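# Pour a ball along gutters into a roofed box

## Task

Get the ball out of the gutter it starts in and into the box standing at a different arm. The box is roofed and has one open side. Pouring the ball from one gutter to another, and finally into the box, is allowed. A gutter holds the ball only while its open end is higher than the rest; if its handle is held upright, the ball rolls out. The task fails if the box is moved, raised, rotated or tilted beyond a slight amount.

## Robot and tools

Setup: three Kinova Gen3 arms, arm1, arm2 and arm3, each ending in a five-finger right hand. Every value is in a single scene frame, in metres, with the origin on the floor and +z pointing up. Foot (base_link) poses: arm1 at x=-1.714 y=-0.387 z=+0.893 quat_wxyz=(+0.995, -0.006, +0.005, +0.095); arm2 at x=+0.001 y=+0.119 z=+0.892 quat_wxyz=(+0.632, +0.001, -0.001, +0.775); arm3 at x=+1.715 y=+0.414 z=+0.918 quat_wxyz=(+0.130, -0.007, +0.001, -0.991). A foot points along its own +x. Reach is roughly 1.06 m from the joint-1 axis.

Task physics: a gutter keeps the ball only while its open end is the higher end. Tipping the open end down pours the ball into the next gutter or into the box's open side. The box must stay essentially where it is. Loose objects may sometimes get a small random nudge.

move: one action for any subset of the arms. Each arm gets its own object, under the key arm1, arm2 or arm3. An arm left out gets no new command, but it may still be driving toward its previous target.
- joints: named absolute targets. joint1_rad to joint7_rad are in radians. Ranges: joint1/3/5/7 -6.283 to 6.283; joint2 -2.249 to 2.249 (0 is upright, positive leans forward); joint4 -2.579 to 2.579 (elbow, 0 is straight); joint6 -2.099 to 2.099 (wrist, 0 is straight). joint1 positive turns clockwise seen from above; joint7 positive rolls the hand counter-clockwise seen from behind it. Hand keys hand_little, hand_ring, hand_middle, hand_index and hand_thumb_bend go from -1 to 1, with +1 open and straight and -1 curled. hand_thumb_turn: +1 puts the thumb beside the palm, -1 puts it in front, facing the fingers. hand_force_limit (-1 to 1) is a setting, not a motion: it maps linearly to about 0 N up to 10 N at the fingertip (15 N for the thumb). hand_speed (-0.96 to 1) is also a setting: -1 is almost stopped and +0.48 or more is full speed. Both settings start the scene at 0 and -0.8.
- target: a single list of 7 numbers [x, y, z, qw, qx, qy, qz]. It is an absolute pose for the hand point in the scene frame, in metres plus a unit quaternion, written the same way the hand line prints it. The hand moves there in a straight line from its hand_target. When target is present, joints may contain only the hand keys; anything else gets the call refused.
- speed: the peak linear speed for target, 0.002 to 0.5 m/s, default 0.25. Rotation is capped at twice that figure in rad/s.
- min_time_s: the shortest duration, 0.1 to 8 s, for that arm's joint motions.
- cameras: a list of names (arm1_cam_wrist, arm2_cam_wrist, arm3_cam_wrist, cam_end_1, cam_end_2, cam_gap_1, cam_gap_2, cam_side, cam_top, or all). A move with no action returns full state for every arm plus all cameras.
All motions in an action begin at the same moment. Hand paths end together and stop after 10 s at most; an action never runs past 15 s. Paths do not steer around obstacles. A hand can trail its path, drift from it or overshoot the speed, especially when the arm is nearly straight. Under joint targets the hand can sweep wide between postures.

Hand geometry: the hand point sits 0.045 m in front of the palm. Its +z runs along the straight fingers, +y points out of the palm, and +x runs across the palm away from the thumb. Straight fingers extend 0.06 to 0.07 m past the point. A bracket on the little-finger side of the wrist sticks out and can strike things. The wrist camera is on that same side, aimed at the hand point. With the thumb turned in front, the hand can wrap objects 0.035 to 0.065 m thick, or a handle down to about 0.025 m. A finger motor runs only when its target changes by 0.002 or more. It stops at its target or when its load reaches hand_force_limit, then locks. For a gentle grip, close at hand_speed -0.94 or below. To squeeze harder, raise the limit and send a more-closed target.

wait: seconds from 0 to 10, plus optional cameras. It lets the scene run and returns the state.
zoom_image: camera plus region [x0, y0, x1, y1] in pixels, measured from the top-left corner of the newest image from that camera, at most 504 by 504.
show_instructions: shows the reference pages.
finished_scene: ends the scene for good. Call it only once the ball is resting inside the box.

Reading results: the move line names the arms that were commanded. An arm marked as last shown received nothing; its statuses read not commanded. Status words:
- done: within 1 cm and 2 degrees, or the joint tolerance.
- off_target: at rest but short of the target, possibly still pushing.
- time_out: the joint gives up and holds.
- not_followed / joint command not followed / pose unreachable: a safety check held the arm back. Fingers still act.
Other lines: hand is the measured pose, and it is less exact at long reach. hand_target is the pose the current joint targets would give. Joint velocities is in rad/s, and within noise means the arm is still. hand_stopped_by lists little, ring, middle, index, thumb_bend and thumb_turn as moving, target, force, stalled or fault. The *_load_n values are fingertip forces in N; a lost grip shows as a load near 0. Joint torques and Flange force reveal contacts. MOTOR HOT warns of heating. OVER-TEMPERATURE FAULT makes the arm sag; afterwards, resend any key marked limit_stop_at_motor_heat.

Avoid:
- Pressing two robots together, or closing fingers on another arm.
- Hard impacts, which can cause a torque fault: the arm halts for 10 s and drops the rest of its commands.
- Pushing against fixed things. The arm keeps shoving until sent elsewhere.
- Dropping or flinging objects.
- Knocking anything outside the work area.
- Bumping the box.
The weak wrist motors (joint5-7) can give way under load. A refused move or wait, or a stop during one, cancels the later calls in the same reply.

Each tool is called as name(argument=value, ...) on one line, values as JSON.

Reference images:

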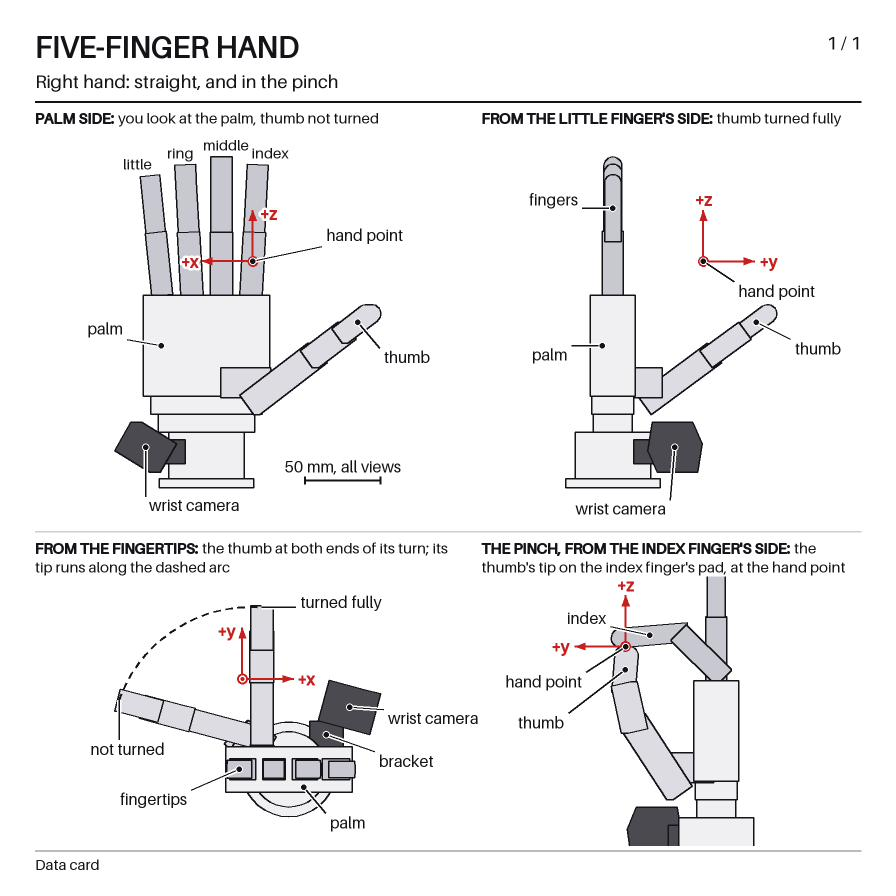

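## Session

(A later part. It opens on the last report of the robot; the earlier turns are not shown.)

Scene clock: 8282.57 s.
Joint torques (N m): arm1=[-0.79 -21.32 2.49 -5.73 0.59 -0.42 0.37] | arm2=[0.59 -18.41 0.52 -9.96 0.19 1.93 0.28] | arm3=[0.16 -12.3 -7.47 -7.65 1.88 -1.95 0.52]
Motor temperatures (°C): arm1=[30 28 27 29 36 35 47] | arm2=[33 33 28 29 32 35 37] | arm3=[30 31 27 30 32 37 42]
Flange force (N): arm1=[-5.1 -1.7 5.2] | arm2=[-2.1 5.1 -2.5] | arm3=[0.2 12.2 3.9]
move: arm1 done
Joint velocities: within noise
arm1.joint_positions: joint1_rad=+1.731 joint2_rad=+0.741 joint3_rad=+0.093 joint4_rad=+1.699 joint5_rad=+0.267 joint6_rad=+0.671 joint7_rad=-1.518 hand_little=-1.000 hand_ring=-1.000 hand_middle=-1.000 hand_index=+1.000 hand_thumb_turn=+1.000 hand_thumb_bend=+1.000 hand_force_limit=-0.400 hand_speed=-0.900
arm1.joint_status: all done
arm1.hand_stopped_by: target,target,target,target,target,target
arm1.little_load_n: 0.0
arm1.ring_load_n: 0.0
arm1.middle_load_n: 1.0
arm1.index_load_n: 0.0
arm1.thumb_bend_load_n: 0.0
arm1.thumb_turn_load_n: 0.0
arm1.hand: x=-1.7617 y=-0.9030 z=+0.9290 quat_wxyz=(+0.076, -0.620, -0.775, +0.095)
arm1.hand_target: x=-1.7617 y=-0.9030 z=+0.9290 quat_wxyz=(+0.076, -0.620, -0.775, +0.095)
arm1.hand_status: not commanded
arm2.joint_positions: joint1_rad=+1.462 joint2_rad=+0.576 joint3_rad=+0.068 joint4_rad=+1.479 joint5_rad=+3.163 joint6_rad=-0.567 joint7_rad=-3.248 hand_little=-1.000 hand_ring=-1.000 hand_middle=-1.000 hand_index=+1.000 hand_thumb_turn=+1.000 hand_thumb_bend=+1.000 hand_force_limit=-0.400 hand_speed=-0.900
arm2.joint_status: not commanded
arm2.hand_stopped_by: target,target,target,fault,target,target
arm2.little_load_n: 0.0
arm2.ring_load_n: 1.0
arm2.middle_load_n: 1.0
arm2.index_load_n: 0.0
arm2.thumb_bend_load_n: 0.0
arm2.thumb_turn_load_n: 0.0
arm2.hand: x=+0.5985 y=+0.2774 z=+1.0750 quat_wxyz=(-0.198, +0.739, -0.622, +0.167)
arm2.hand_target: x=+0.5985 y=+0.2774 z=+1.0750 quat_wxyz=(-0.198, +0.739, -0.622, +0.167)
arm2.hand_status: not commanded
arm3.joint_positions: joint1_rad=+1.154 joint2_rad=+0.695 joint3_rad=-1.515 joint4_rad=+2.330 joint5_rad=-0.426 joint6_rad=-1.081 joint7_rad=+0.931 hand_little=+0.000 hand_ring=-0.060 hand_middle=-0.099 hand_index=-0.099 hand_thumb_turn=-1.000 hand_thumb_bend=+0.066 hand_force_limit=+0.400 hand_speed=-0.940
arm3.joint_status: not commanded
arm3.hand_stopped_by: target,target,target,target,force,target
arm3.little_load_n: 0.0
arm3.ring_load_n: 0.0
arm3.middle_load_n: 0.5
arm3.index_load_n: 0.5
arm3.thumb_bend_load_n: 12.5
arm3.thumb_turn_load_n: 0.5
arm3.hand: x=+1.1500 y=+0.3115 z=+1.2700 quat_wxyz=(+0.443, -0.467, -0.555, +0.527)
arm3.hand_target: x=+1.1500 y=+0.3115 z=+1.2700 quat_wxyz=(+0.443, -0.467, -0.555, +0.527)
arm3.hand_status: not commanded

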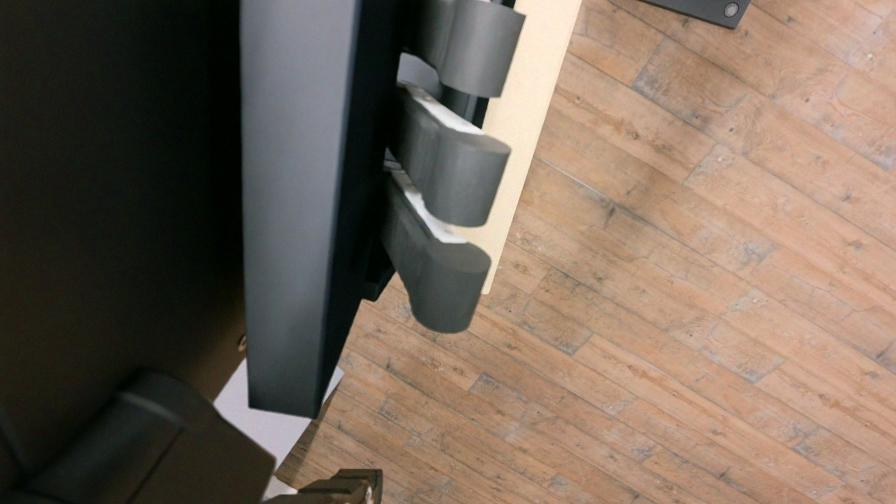

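move(arm1={"target": [-1.7617, -0.9030, 0.9490, -0.07611, 0.61991, 0.77516, -0.09518], "speed": 0.03}, cameras=["arm1_cam_wrist", "cam_side", "cam_end_1"])

zoom_image(camera="cam_side", region=[105, 280, 175, 350])

zoom_image(camera="cam_end_1", region=[550, 290, 620, 370])

Scene clock: 8293.23 s.
Joint torques (N m): arm1=[-0.92 -21.39 2.33 -6.06 0.59 -0.4 0.37] | arm2=[0.63 -18.46 0.58 -9.91 0.12 1.94 0.32] | arm3=[0.17 -12.29 -7.46 -7.62 1.87 -1.87 0.48]
Motor temperatures (°C): arm1=[30 28 27 29 36 35 47] | arm2=[33 33 28 29 32 35 37] | arm3=[30 31 27 30 32 37 42]
Flange force (N): arm1=[-5.4 -1.9 5.7] | arm2=[-2.3 4.9 -2.4] | arm3=[-0.1 12.5 3.9]
move: arm1 done
Joint velocities: within noise
arm1.joint_positions: joint1_rad=+1.735 joint2_rad=+0.705 joint3_rad=+0.087 joint4_rad=+1.686 joint5_rad=+0.261 joint6_rad=+0.719 joint7_rad=-1.503 hand_little=-1.000 hand_ring=-1.000 hand_middle=-1.000 hand_index=+1.000 hand_thumb_turn=+1.000 hand_thumb_bend=+1.000 hand_force_limit=-0.400 hand_speed=-0.900
arm1.joint_status: not commanded
arm1.hand_stopped_by: target,target,target,target,target,target
arm1.little_load_n: 0.5
arm1.ring_load_n: 0.0
arm1.middle_load_n: 0.5
arm1.index_load_n: 0.0
arm1.thumb_bend_load_n: 0.0
arm1.thumb_turn_load_n: 0.0
arm1.hand: x=-1.7617 y=-0.9030 z=+0.9490 quat_wxyz=(+0.076, -0.620, -0.775, +0.095)
arm1.hand_target: x=-1.7617 y=-0.9030 z=+0.9490 quat_wxyz=(+0.076, -0.620, -0.775, +0.095)
arm1.hand_status: done (0.000 m and 0.0 deg from the pose sent, 0.020 m and 0.0 deg at the start)
arm2, arm3: as last shown
arm2.little_load_n: 0.5
arm3.index_load_n: 1.0
arm3.thumb_bend_load_n: 13.0
arm3.thumb_turn_load_n: 1.0
pictures: arm1_cam_wrist, cam_end_1, cam_side

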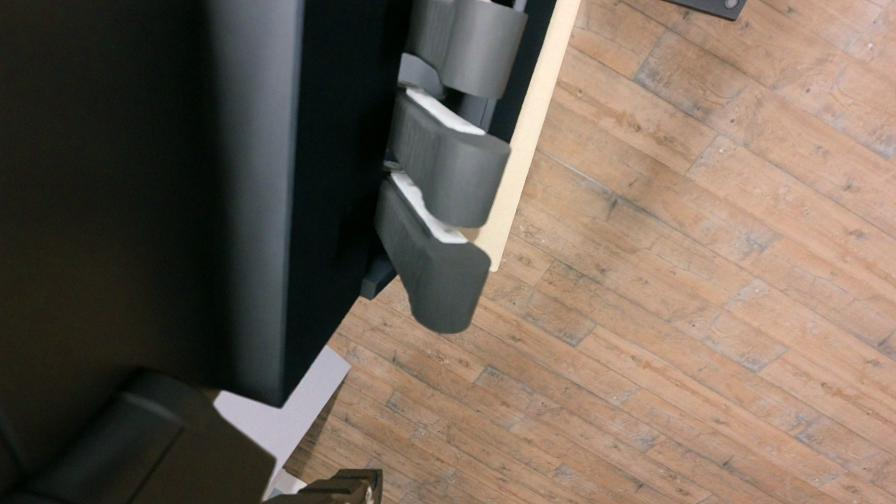

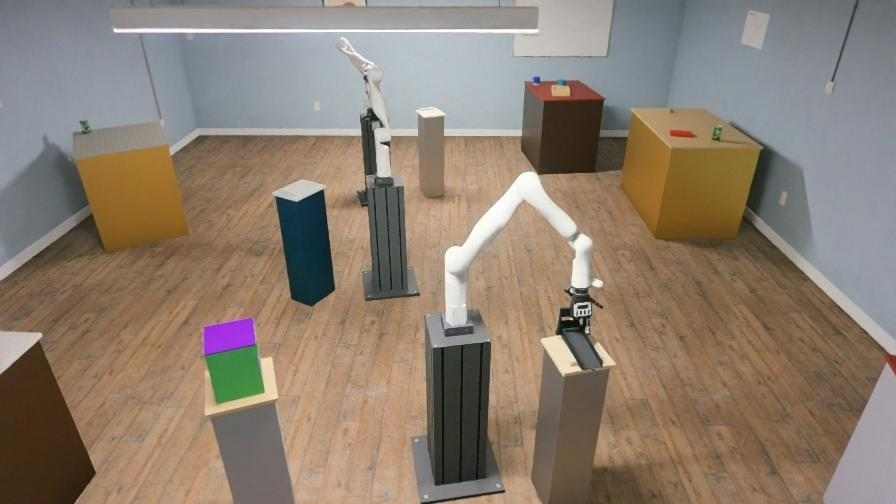

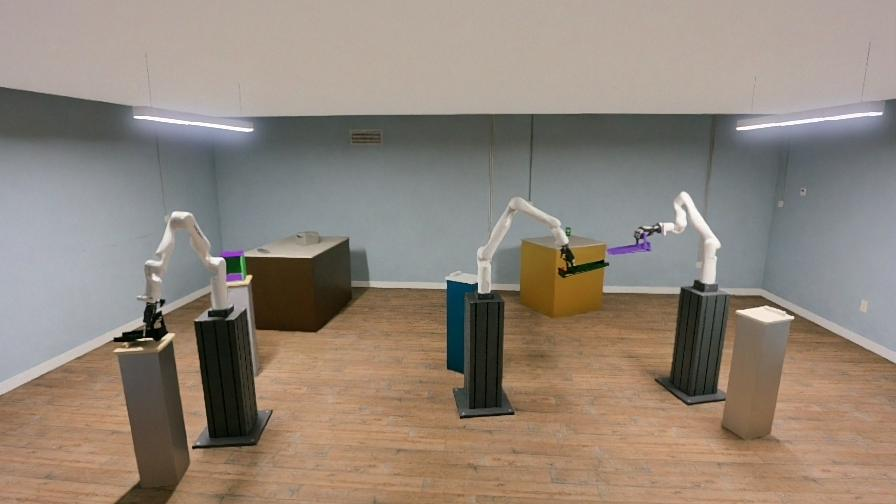

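Scaled by 7.200 from the camera's image (finer frame: 1280x720).

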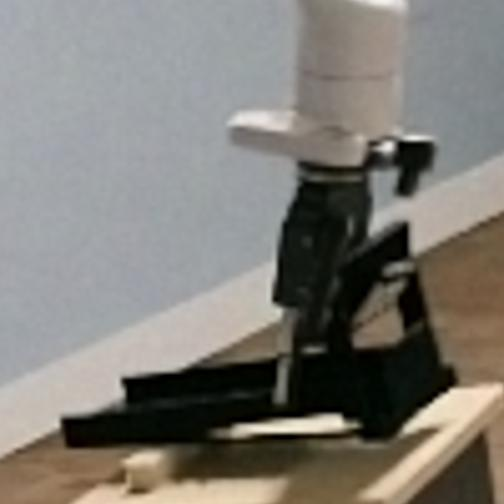

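Scaled by 6.300 from the camera's image (finer frame: 1280x720).

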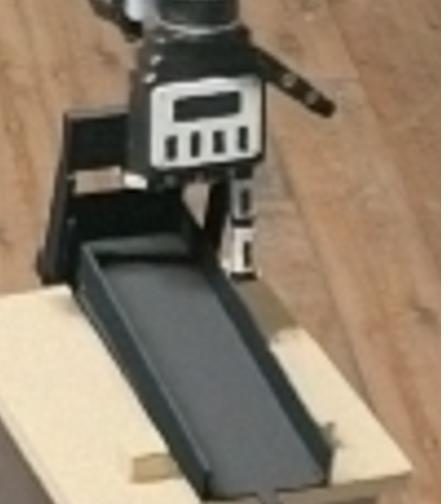

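move(arm1={"target": [-1.7617, -0.9030, 1.0100, -0.07611, 0.61991, 0.77516, -0.09518], "speed": 0.04}, cameras=["arm1_cam_wrist", "cam_side", "cam_end_1"])

zoom_image(camera="cam_side", region=[105, 260, 185, 340])

zoom_image(camera="cam_end_1", region=[540, 260, 620, 370])

Scene clock: 8317.83 s.
Joint torques (N m): arm1=[-0.89 -21.02 2.23 -7.15 0.75 -0.49 0.38] | arm2=[0.59 -18.46 0.62 -9.95 0.13 1.93 0.29] | arm3=[0.16 -12.28 -7.47 -7.6 1.88 -1.94 0.49]
Motor temperatures (°C): arm1=[30 29 27 29 36 35 47] | arm2=[33 33 28 29 32 35 37] | arm3=[30 31 27 30 32 37 42]
Flange force (N): arm1=[-5.7 -1.8 5.3] | arm2=[-2.1 5.0 -2.4] | arm3=[0.2 12.1 4.0]
move: arm1 done
Joint velocities: within noise
arm1.joint_positions: joint1_rad=+1.744 joint2_rad=+0.608 joint3_rad=+0.075 joint4_rad=+1.626 joint5_rad=+0.242 joint6_rad=+0.872 joint7_rad=-1.458 hand_little=-1.000 hand_ring=-1.000 hand_middle=-1.000 hand_index=+1.000 hand_thumb_turn=+1.000 hand_thumb_bend=+1.000 hand_force_limit=-0.400 hand_speed=-0.900
arm1.joint_status: not commanded
arm1.hand_stopped_by: target,target,target,target,target,target
arm1.little_load_n: 0.5
arm1.ring_load_n: 0.5
arm1.middle_load_n: 0.5
arm1.index_load_n: 0.0
arm1.thumb_bend_load_n: -0.5
arm1.thumb_turn_load_n: 0.0
arm1.hand: x=-1.7617 y=-0.9030 z=+1.0100 quat_wxyz=(+0.076, -0.620, -0.775, +0.095)
arm1.hand_target: x=-1.7617 y=-0.9030 z=+1.0100 quat_wxyz=(+0.076, -0.620, -0.775, +0.095)
arm1.hand_status: done (0.000 m and 0.0 deg from the pose sent, 0.061 m and 0.0 deg at the start)
arm2, arm3: as last shown
arm3.middle_load_n: 1.0
pictures: arm1_cam_wrist, cam_end_1, cam_side

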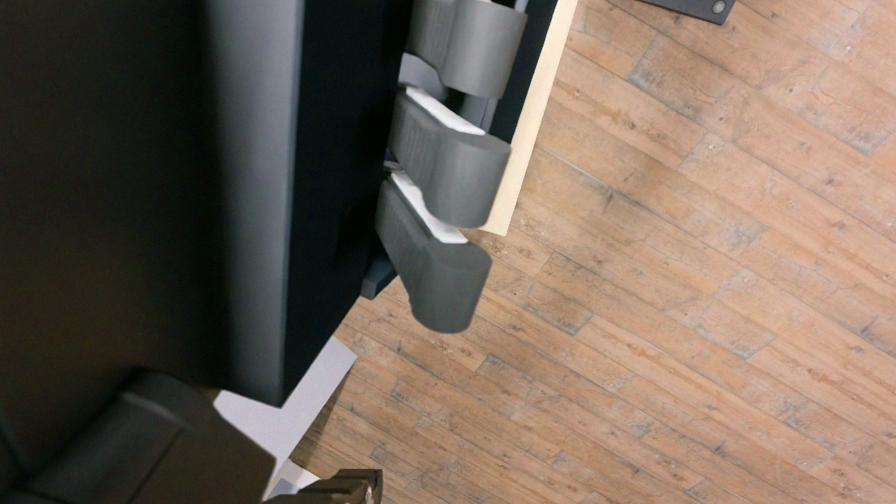

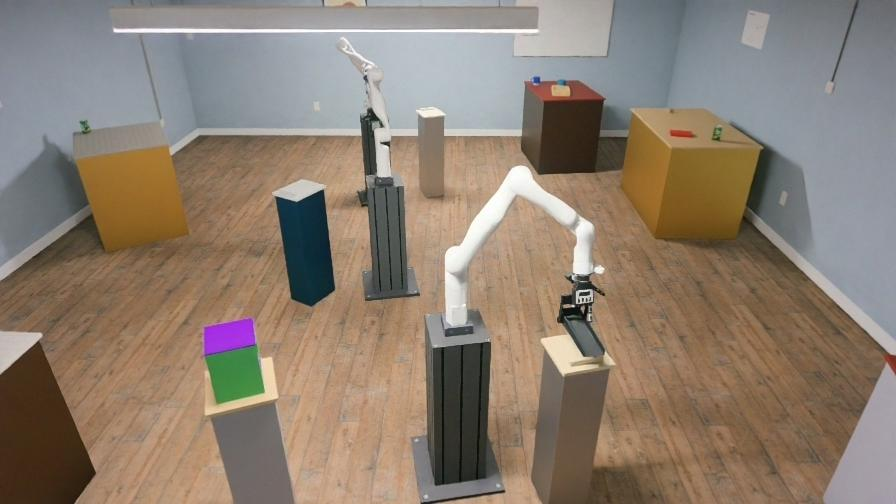

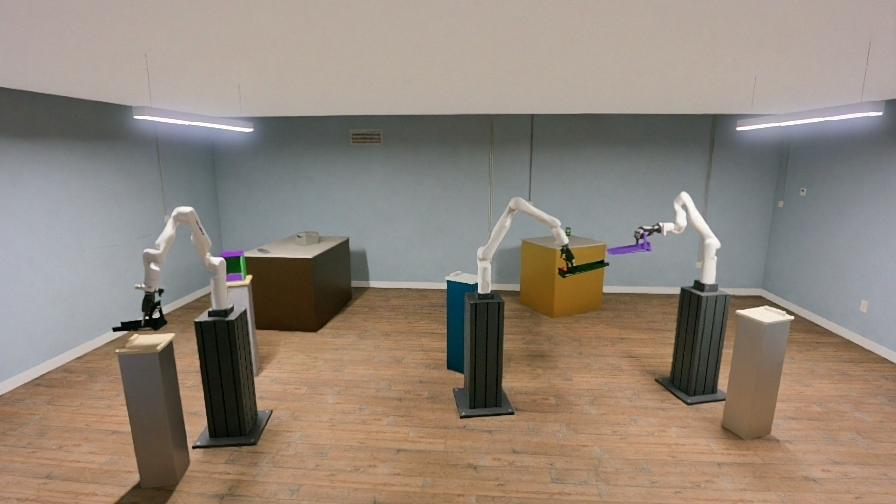

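Scaled by 6.300 from the camera's image (finer frame: 1280x720).

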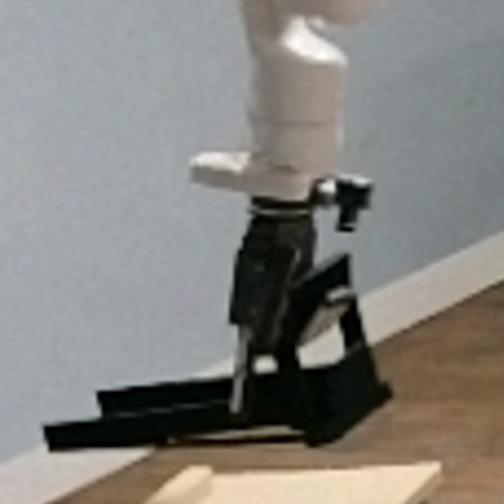

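Scaled by 4.582 from the camera's image (finer frame: 1280x720).

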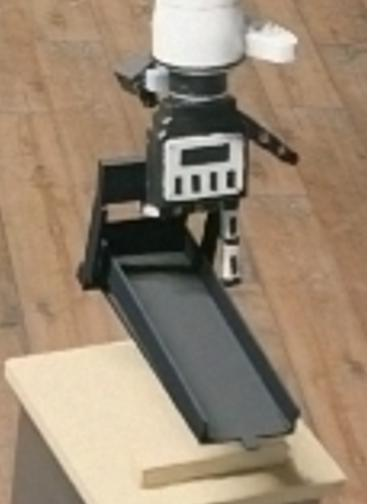

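move(arm1={"target": [-1.7617, -0.9030, 1.1000, -0.16165, 0.60328, 0.75436, -0.20213], "speed": 0.06}, cameras=["arm1_cam_wrist", "cam_side", "cam_end_1"])

zoom_image(camera="cam_side", region=[95, 230, 185, 320])

Scene clock: 8427.77 s.
Joint torques (N m): arm1=[-0.98 -19.1 2.93 -7.79 1.56 -0.19 0.39] | arm2=[0.66 -18.39 0.51 -9.94 0.19 1.92 0.33] | arm3=[0.16 -12.24 -7.46 -7.62 1.86 -1.9 0.51]
Motor temperatures (°C): arm1=[30 29 27 29 36 35 47] | arm2=[33 33 28 29 32 35 37] | arm3=[30 31 27 30 32 37 42]
Flange force (N): arm1=[-6.8 0.6 4.3] | arm2=[-2.4 5.2 -2.6] | arm3=[0.0 12.2 3.8]
move: arm1 done
Joint velocities: within noise
arm1.joint_positions: joint1_rad=+1.476 joint2_rad=+0.482 joint3_rad=+0.201 joint4_rad=+1.590 joint5_rad=+0.478 joint6_rad=+1.078 joint7_rad=-1.686 hand_little=-1.000 hand_ring=-1.000 hand_middle=-1.000 hand_index=+1.000 hand_thumb_turn=+1.000 hand_thumb_bend=+1.000 hand_force_limit=-0.400 hand_speed=-0.900
arm1.joint_status: not commanded
arm1.hand_stopped_by: target,target,target,target,target,target
arm1.little_load_n: 0.5
arm1.ring_load_n: 0.0
arm1.middle_load_n: 0.5
arm1.index_load_n: 0.0
arm1.thumb_bend_load_n: 0.0
arm1.thumb_turn_load_n: 0.0
arm1.hand: x=-1.7617 y=-0.9030 z=+1.1000 quat_wxyz=(+0.162, -0.603, -0.754, +0.202)
arm1.hand_target: x=-1.7617 y=-0.9030 z=+1.1000 quat_wxyz=(+0.162, -0.603, -0.754, +0.202)
arm1.hand_status: done (0.000 m and 0.0 deg from the pose sent, 0.090 m and 16.0 deg at the start)
arm2, arm3: as last shown
arm2.middle_load_n: 0.5
pictures: arm1_cam_wrist, cam_end_1, cam_side

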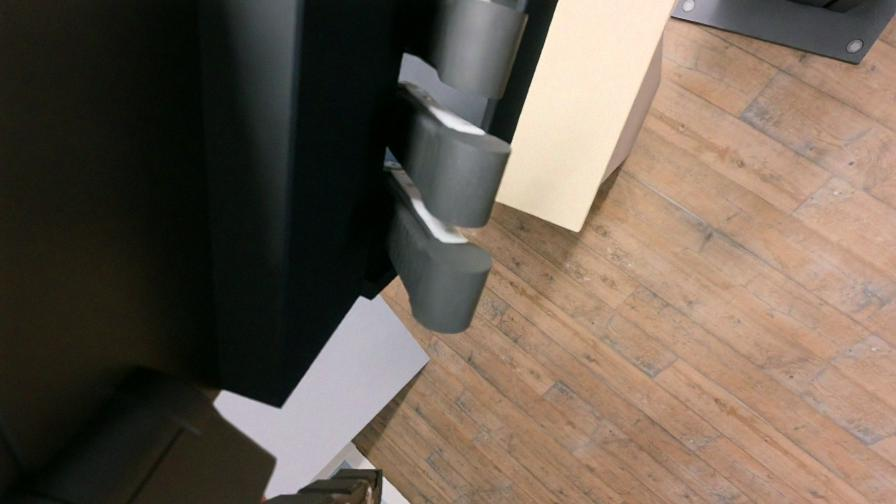

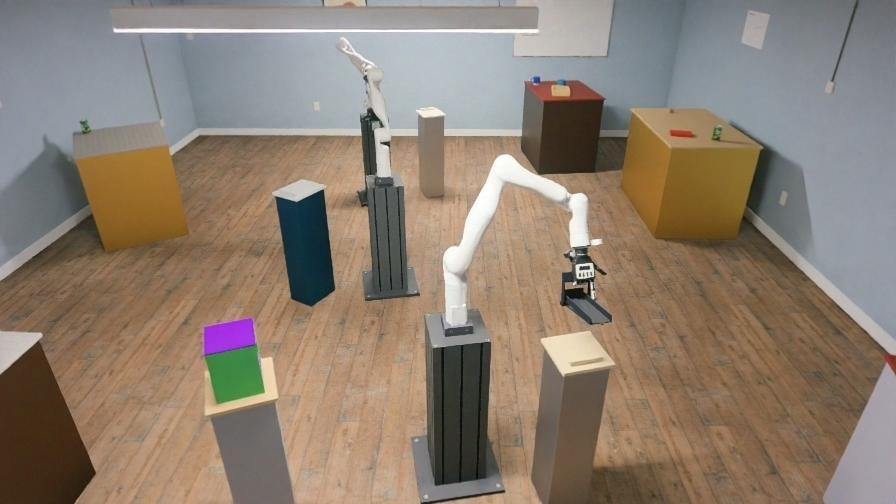

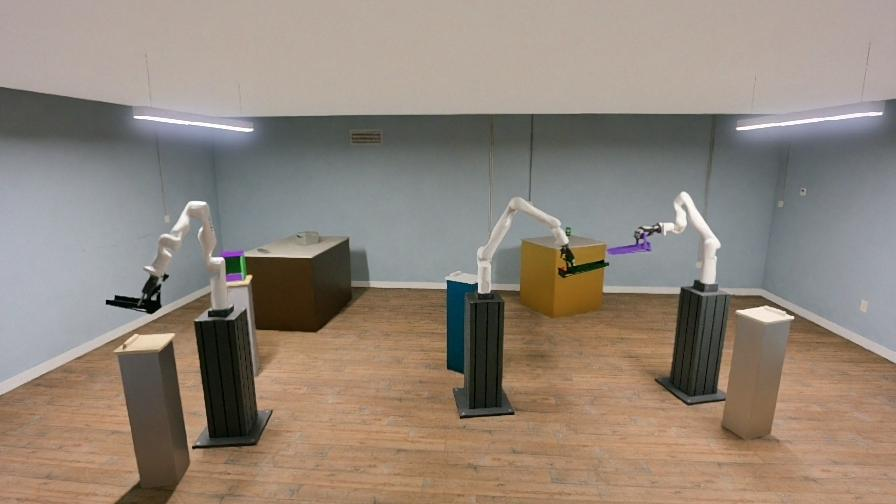

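Scaled by 5.600 from the camera's image (finer frame: 1280x720).

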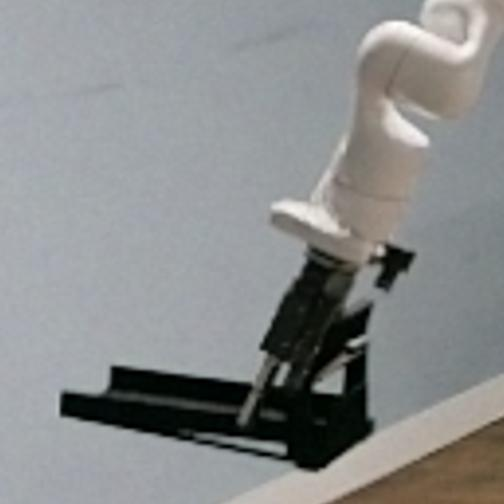

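move(arm1={"target": [-1.7617, -0.9030, 1.1200, -0.09486, 0.35401, 0.89871, -0.24081], "speed": 0.12}, cameras=["cam_side"])

move(arm1={"target": [-1.7617, -0.9030, 1.1200, -0.01986, 0.07411, 0.96308, -0.25806], "speed": 0.12}, cameras=["cam_side", "cam_top", "arm1_cam_wrist"])

Scene clock: 8451.97 s.
Joint torques (N m): arm1=[-0.98 -18.02 1.84 -8.69 1.17 -1.05 0.36] | arm2=[0.67 -18.36 0.54 -9.9 0.2 1.96 0.3] | arm3=[0.14 -12.27 -7.43 -7.65 1.86 -1.91 0.49]
Motor temperatures (°C): arm1=[30 29 27 29 36 35 47] | arm2=[33 33 28 29 32 35 37] | arm3=[30 31 27 30 32 37 42]
Flange force (N): arm1=[-3.7 -3.6 5.6] | arm2=[-2.3 4.9 -2.6] | arm3=[0.2 12.2 3.7]
move: arm1 done
Joint velocities: within noise
arm1.joint_positions: joint1_rad=+1.667 joint2_rad=+0.351 joint3_rad=+0.052 joint4_rad=+1.715 joint5_rad=+0.498 joint6_rad=+0.773 joint7_rad=-1.107 hand_little=-1.000 hand_ring=-1.000 hand_middle=-1.000 hand_index=+1.000 hand_thumb_turn=+1.000 hand_thumb_bend=+1.000 hand_force_limit=-0.400 hand_speed=-0.900
arm1.joint_status: not commanded
arm1.hand_stopped_by: target,target,target,target,target,target
arm1.little_load_n: 0.5
arm1.ring_load_n: 0.5
arm1.middle_load_n: 0.5
arm1.index_load_n: 0.0
arm1.thumb_bend_load_n: 0.0
arm1.thumb_turn_load_n: 0.0
arm1.hand: x=-1.7617 y=-0.9030 z=+1.1200 quat_wxyz=(+0.095, -0.354, -0.899, +0.241)
arm1.hand_target: x=-1.7617 y=-0.9030 z=+1.1200 quat_wxyz=(+0.095, -0.354, -0.899, +0.241)
arm1.hand_status: done (0.000 m and 0.0 deg from the pose sent, 0.020 m and 34.3 deg at the start)
arm2, arm3: as last shown
arm2.little_load_n: 0.0
arm2.middle_load_n: 1.0
arm2.thumb_bend_load_n: -0.5
arm3.index_load_n: 0.5
arm3.thumb_bend_load_n: 12.5
arm3.thumb_turn_load_n: 0.5

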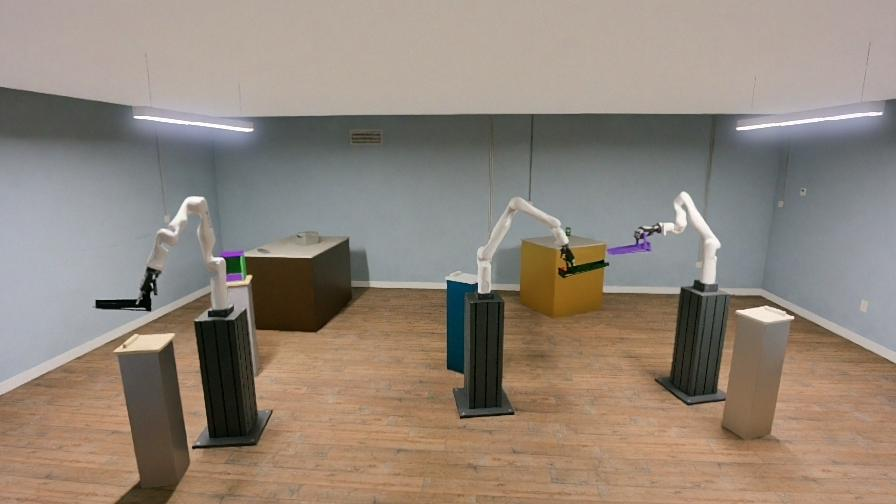

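Scene clock: 8455.00 s.
Joint torques (N m): arm1=[-0.98 -18.32 0.32 -9.13 0.36 -1.9 0.37] | arm2=[0.7 -18.48 0.55 -9.89 0.13 1.89 0.26] | arm3=[0.15 -12.31 -7.47 -7.63 1.88 -1.91 0.5]
Motor temperatures (°C): arm1=[30 29 27 29 36 35 47] | arm2=[33 33 28 29 32 35 37] | arm3=[30 31 27 30 32 37 42]
Flange force (N): arm1=[3.2 -3.9 4.9] | arm2=[-2.4 4.9 -2.3] | arm3=[0.1 12.4 3.9]
move: arm1 done
Joint velocities: within noise
arm1.joint_positions: joint1_rad=+2.066 joint2_rad=+0.349 joint3_rad=-0.273 joint4_rad=+1.727 joint5_rad=+0.234 joint6_rad=+0.578 joint7_rad=-0.248 hand_little=-1.000 hand_ring=-1.000 hand_middle=-1.000 hand_index=+1.000 hand_thumb_turn=+1.000 hand_thumb_bend=+1.000 hand_force_limit=-0.400 hand_speed=-0.900
arm1.joint_status: not commanded
arm1.hand_stopped_by: target,target,target,target,target,target
arm1.little_load_n: 0.0
arm1.ring_load_n: 0.5
arm1.middle_load_n: 1.0
arm1.index_load_n: 0.0
arm1.thumb_bend_load_n: 0.0
arm1.thumb_turn_load_n: 0.0
arm1.hand: x=-1.7617 y=-0.9030 z=+1.1200 quat_wxyz=(+0.020, -0.074, -0.963, +0.258)
arm1.hand_target: x=-1.7617 y=-0.9030 z=+1.1200 quat_wxyz=(+0.020, -0.074, -0.963, +0.258)
arm1.hand_status: done (0.000 m and 0.0 deg from the pose sent, 0.000 m and 34.2 deg at the start)
arm2, arm3: as last shown
arm2.little_load_n: 0.5
arm2.ring_load_n: 0.5
arm2.middle_load_n: 0.5
arm3.thumb_bend_load_n: 13.0
arm3.thumb_turn_load_n: 1.0
pictures: arm1_cam_wrist, cam_side, cam_top

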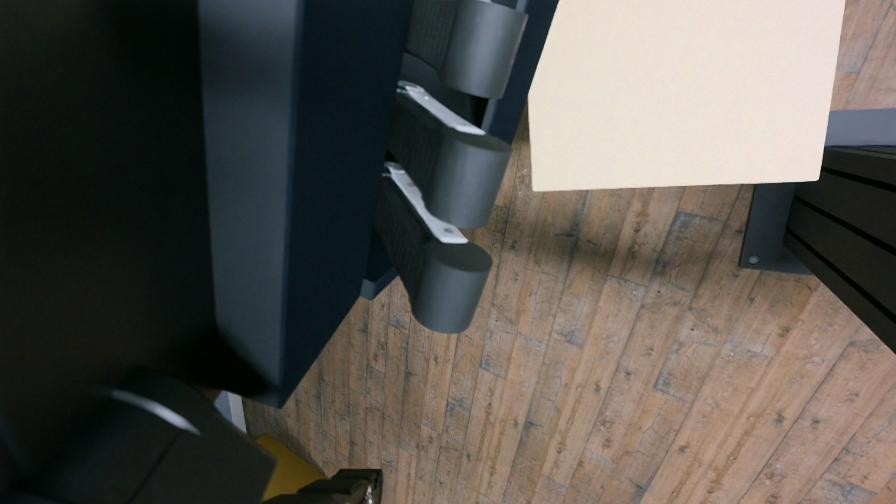

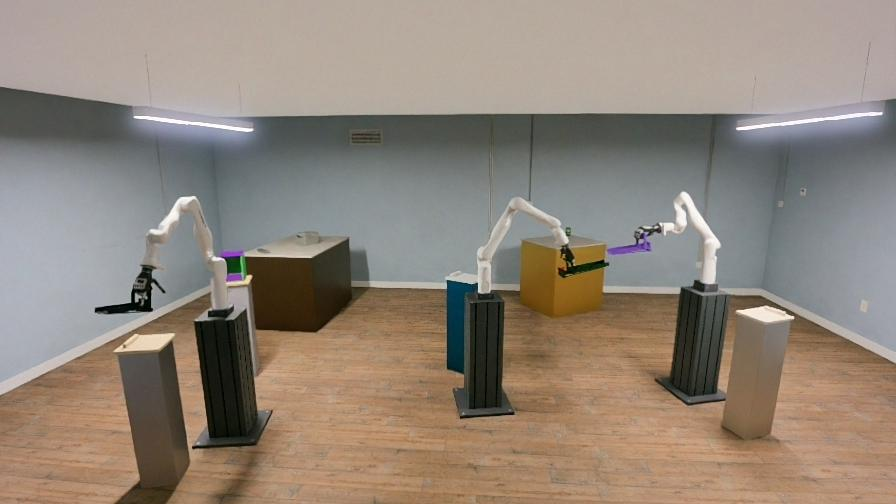

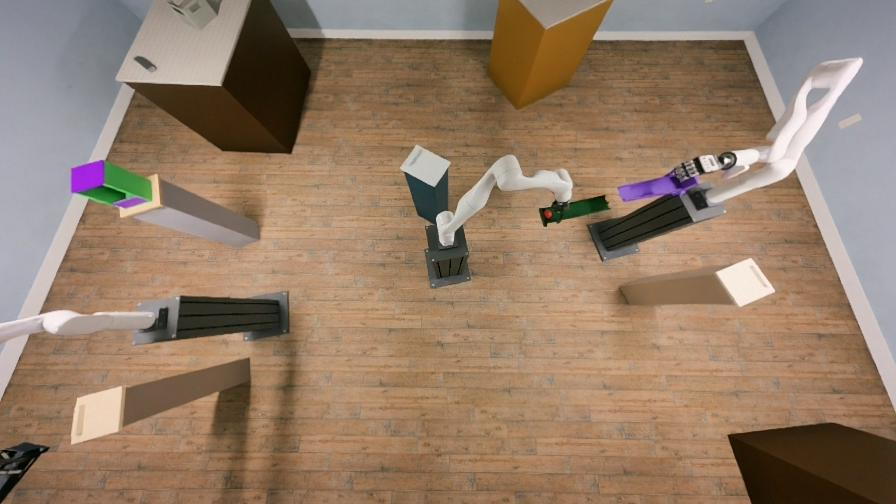

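move(arm1={"joints": {"joint1_rad": 1.914, "joint2_rad": 0.5953, "joint3_rad": 0.0, "joint4_rad": 1.4909, "joint5_rad": 0.0, "joint6_rad": 0.5318, "joint7_rad": 0.0}, "min_time_s": 4}, cameras=["cam_side", "arm1_cam_wrist"])

zoom_image(camera="cam_side", region=[70, 230, 190, 350])

Scene clock: 8495.17 s.
Joint torques (N m): arm1=[-1.02 -22.99 1.33 -9.07 0.15 -1.95 0.37] | arm2=[0.57 -18.38 0.6 -10.02 0.14 1.9 0.29] | arm3=[0.16 -12.28 -7.46 -7.67 1.86 -1.9 0.49]
Motor temperatures (°C): arm1=[30 29 27 29 36 35 47] | arm2=[33 33 28 29 32 35 37] | arm3=[30 31 27 30 32 37 42]
Flange force (N): arm1=[3.7 -4.1 7.0] | arm2=[-2.0 5.5 -2.6] | arm3=[0.1 12.4 3.8]
move: arm1 done
Joint velocities: within noise
arm1.joint_positions: joint1_rad=+1.914 joint2_rad=+0.595 joint3_rad=+0.000 joint4_rad=+1.491 joint5_rad=+0.000 joint6_rad=+0.532 joint7_rad=+0.000 hand_little=-1.000 hand_ring=-1.000 hand_middle=-1.000 hand_index=+1.000 hand_thumb_turn=+1.000 hand_thumb_bend=+1.000 hand_force_limit=-0.400 hand_speed=-0.900
arm1.joint_status: all done
arm1.hand_stopped_by: target,target,target,target,target,target
arm1.little_load_n: 0.5
arm1.ring_load_n: 0.5
arm1.middle_load_n: 0.5
arm1.index_load_n: -0.5
arm1.thumb_bend_load_n: -0.5
arm1.thumb_turn_load_n: -0.5
arm1.hand: x=-1.8000 y=-0.9967 z=+1.0702 quat_wxyz=(+0.024, -0.072, -0.961, +0.264)
arm1.hand_target: x=-1.8000 y=-0.9967 z=+1.0702 quat_wxyz=(+0.024, -0.072, -0.961, +0.264)
arm1.hand_status: not commanded
arm2, arm3: as last shown
arm2.middle_load_n: 1.0
arm2.thumb_bend_load_n: 0.0
arm2.thumb_turn_load_n: -0.5
arm3.middle_load_n: 0.5
pictures: arm1_cam_wrist, cam_side

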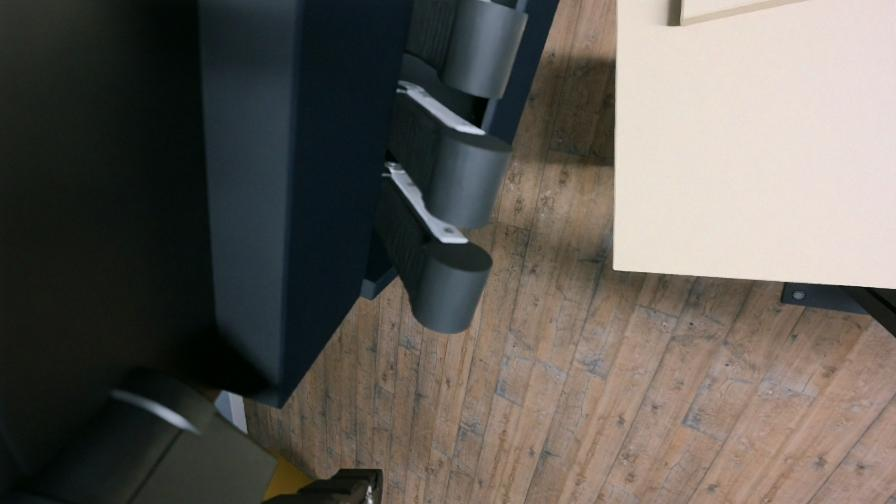

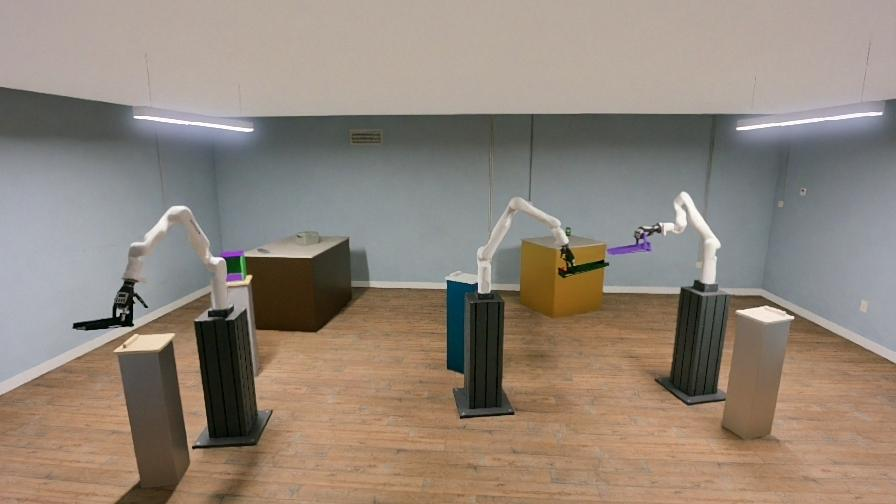

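Scaled by 4.200 from the camera's image (finer frame: 1280x720).

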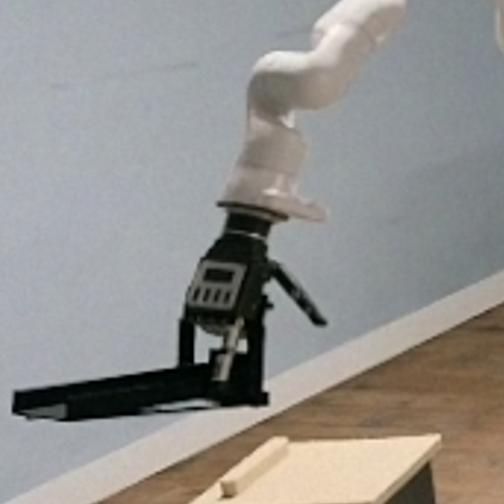

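move(arm1={"joints": {"joint1_rad": 0.9}, "min_time_s": 5}, cameras=["cam_side"])

move(arm1={"joints": {"joint1_rad": -0.1473}, "min_time_s": 5}, cameras=["cam_side", "cam_top", "arm1_cam_wrist", "cam_gap_1"])

Scene clock: 8525.67 s.
Joint torques (N m): arm1=[-0.82 -23.12 1.52 -9.02 0.22 -1.91 0.4] | arm2=[0.62 -18.41 0.54 -9.97 0.14 1.93 0.33] | arm3=[0.18 -12.25 -7.48 -7.6 1.86 -1.9 0.49]
Motor temperatures (°C): arm1=[30 29 27 29 36 35 47] | arm2=[33 33 28 29 32 35 37] | arm3=[30 31 27 30 32 37 42]
Flange force (N): arm1=[3.8 -4.0 7.0] | arm2=[-2.3 5.2 -2.5] | arm3=[0.0 12.3 4.0]
move: arm1 done
Joint velocities: within noise
arm1.joint_positions: joint1_rad=+0.900 joint2_rad=+0.595 joint3_rad=+0.000 joint4_rad=+1.491 joint5_rad=+0.000 joint6_rad=+0.532 joint7_rad=+0.000 hand_little=-1.000 hand_ring=-1.000 hand_middle=-1.000 hand_index=+1.000 hand_thumb_turn=+1.000 hand_thumb_bend=+1.000 hand_force_limit=-0.400 hand_speed=-0.900
arm1.joint_status: all done
arm1.hand_stopped_by: target,target,target,target,target,target
arm1.little_load_n: 0.5
arm1.ring_load_n: 0.5
arm1.middle_load_n: 1.0
arm1.index_load_n: 0.0
arm1.thumb_bend_load_n: 0.0
arm1.thumb_turn_load_n: 0.0
arm1.hand: x=-1.2389 y=-0.7826 z=+1.0625 quat_wxyz=(-0.102, +0.405, -0.877, +0.239)
arm1.hand_target: x=-1.2389 y=-0.7827 z=+1.0625 quat_wxyz=(-0.102, +0.405, -0.877, +0.239)
arm1.hand_status: not commanded
arm2, arm3: as last shown
arm2.thumb_turn_load_n: 0.0
arm3.middle_load_n: 1.0
arm3.index_load_n: 1.0

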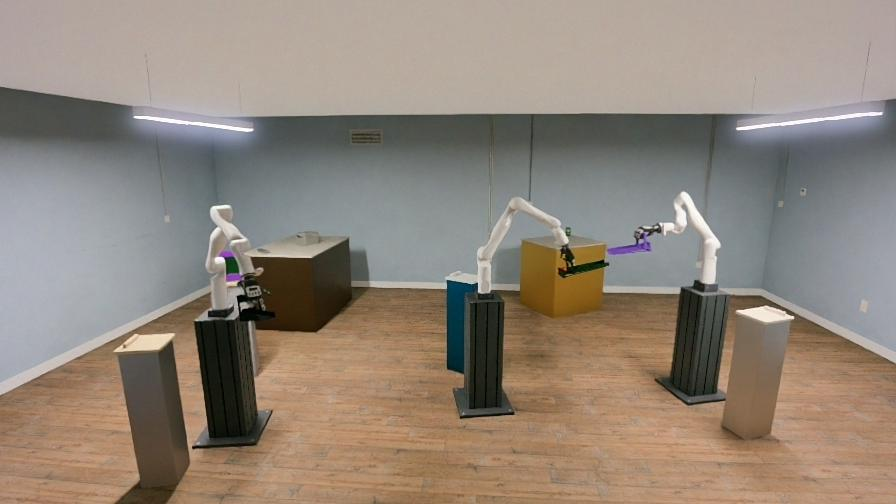

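Scene clock: 8530.97 s.
Joint torques (N m): arm1=[-0.9 -23.27 1.48 -8.93 0.15 -1.9 0.37] | arm2=[0.59 -18.44 0.57 -9.93 0.2 1.92 0.27] | arm3=[0.19 -12.25 -7.48 -7.59 1.86 -1.9 0.49]
Motor temperatures (°C): arm1=[30 29 27 29 36 35 47] | arm2=[33 33 28 29 32 35 37] | arm3=[30 31 27 30 32 37 42]
Flange force (N): arm1=[3.8 -4.1 7.0] | arm2=[-2.0 5.0 -2.4] | arm3=[0.0 12.3 4.0]
move: arm1 done
Joint velocities: within noise
arm1.joint_positions: joint1_rad=-0.147 joint2_rad=+0.595 joint3_rad=+0.000 joint4_rad=+1.491 joint5_rad=+0.000 joint6_rad=+0.532 joint7_rad=+0.000 hand_little=-1.000 hand_ring=-1.000 hand_middle=-1.000 hand_index=+1.000 hand_thumb_turn=+1.000 hand_thumb_bend=+1.000 hand_force_limit=-0.400 hand_speed=-0.900
arm1.joint_status: all done
arm1.hand_stopped_by: target,target,target,target,target,target
arm1.little_load_n: 0.5
arm1.ring_load_n: 0.5
arm1.middle_load_n: 0.5
arm1.index_load_n: 0.0
arm1.thumb_bend_load_n: 0.0
arm1.thumb_turn_load_n: -0.5
arm1.hand: x=-1.1309 y=-0.1737 z=+1.0541 quat_wxyz=(-0.204, +0.790, -0.558, +0.149)
arm1.hand_target: x=-1.1309 y=-0.1737 z=+1.0541 quat_wxyz=(-0.204, +0.790, -0.558, +0.149)
arm1.hand_status: not commanded
arm2.joint_positions: joint1_rad=+1.462 joint2_rad=+0.576 joint3_rad=+0.068 joint4_rad=+1.479 joint5_rad=+3.163 joint6_rad=-0.567 joint7_rad=-3.248 hand_little=-1.000 hand_ring=-1.000 hand_middle=-1.000 hand_index=+1.000 hand_thumb_turn=+1.000 hand_thumb_bend=+1.000 hand_force_limit=-0.400 hand_speed=-0.900
arm2.joint_status: not commanded
arm2.hand_stopped_by: target,target,target,fault,target,target
arm2.little_load_n: 0.0
arm2.ring_load_n: 1.0
arm2.middle_load_n: 1.0
arm2.index_load_n: 0.0
arm2.thumb_bend_load_n: 0.0
arm2.thumb_turn_load_n: 0.0
arm2.hand: x=+0.5985 y=+0.2774 z=+1.0750 quat_wxyz=(-0.198, +0.739, -0.622, +0.167)
arm2.hand_target: x=+0.5985 y=+0.2774 z=+1.0750 quat_wxyz=(-0.198, +0.739, -0.622, +0.167)
arm2.hand_status: not commanded
arm3.joint_positions: joint1_rad=+1.154 joint2_rad=+0.695 joint3_rad=-1.515 joint4_rad=+2.330 joint5_rad=-0.426 joint6_rad=-1.081 joint7_rad=+0.931 hand_little=+0.000 hand_ring=-0.060 hand_middle=-0.099 hand_index=-0.099 hand_thumb_turn=-1.000 hand_thumb_bend=+0.066 hand_force_limit=+0.400 hand_speed=-0.940
arm3.joint_status: not commanded
arm3.hand_stopped_by: target,target,target,target,force,target
arm3.little_load_n: 0.0
arm3.ring_load_n: 0.5
arm3.middle_load_n: 0.5
arm3.index_load_n: 1.0
arm3.thumb_bend_load_n: 13.0
arm3.thumb_turn_load_n: 1.0
arm3.hand: x=+1.1500 y=+0.3115 z=+1.2700 quat_wxyz=(+0.443, -0.467, -0.555, +0.527)
arm3.hand_target: x=+1.1500 y=+0.3115 z=+1.2700 quat_wxyz=(+0.443, -0.467, -0.555, +0.527)
arm3.hand_status: not commanded
pictures: arm1_cam_wrist, cam_gap_1, cam_side, cam_top

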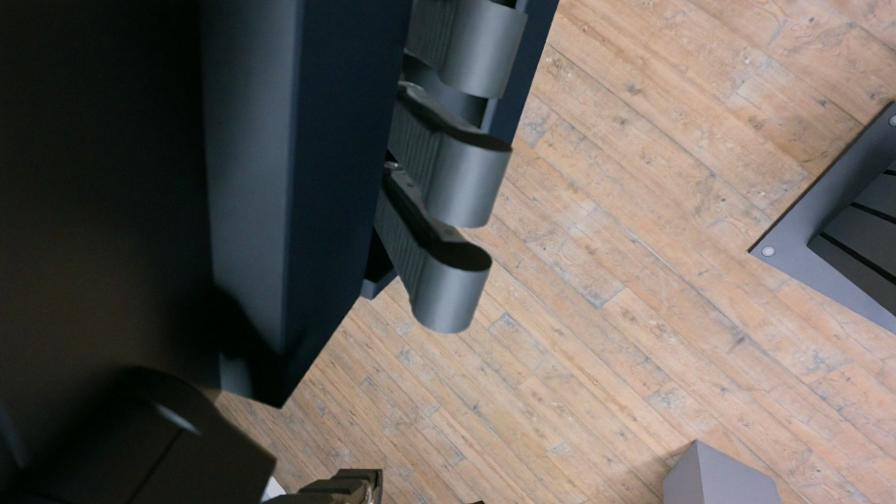

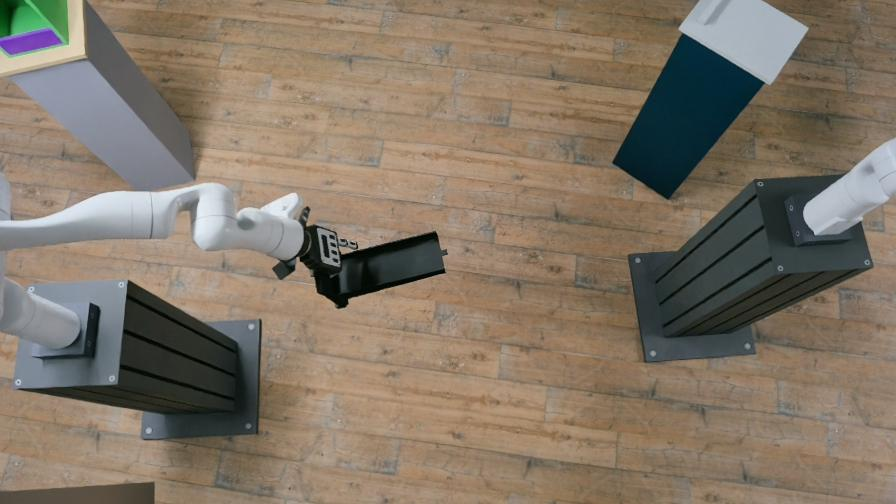

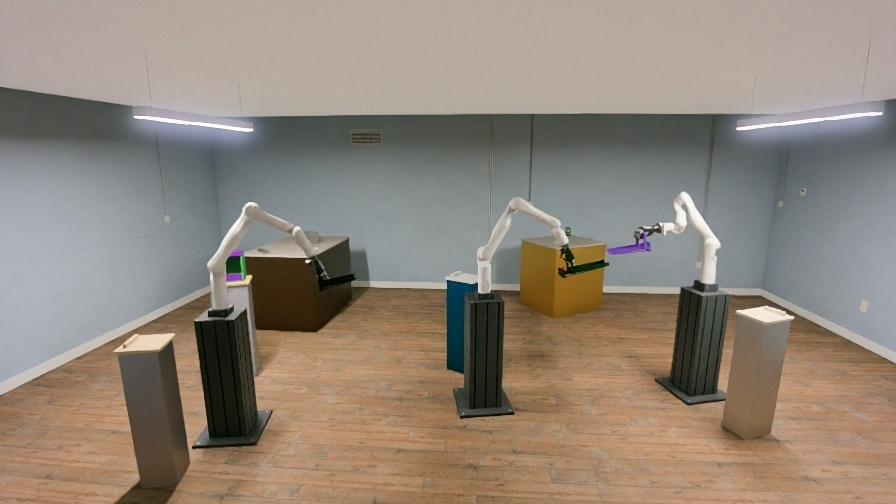

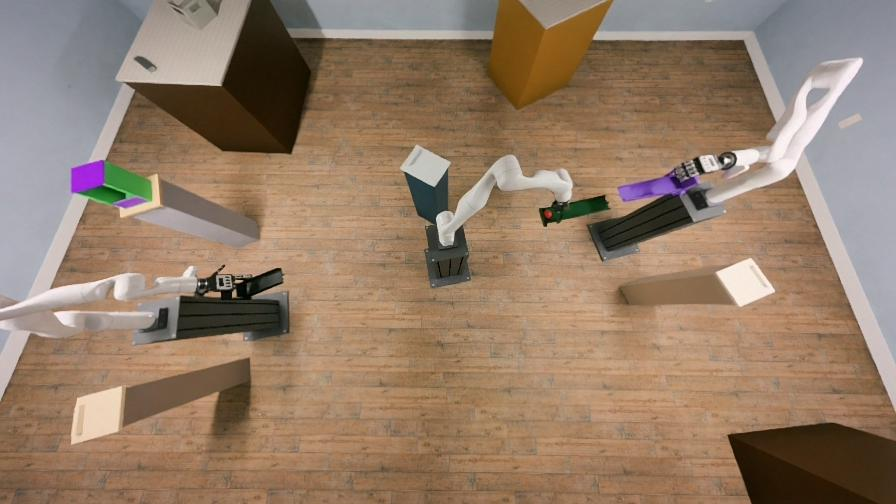

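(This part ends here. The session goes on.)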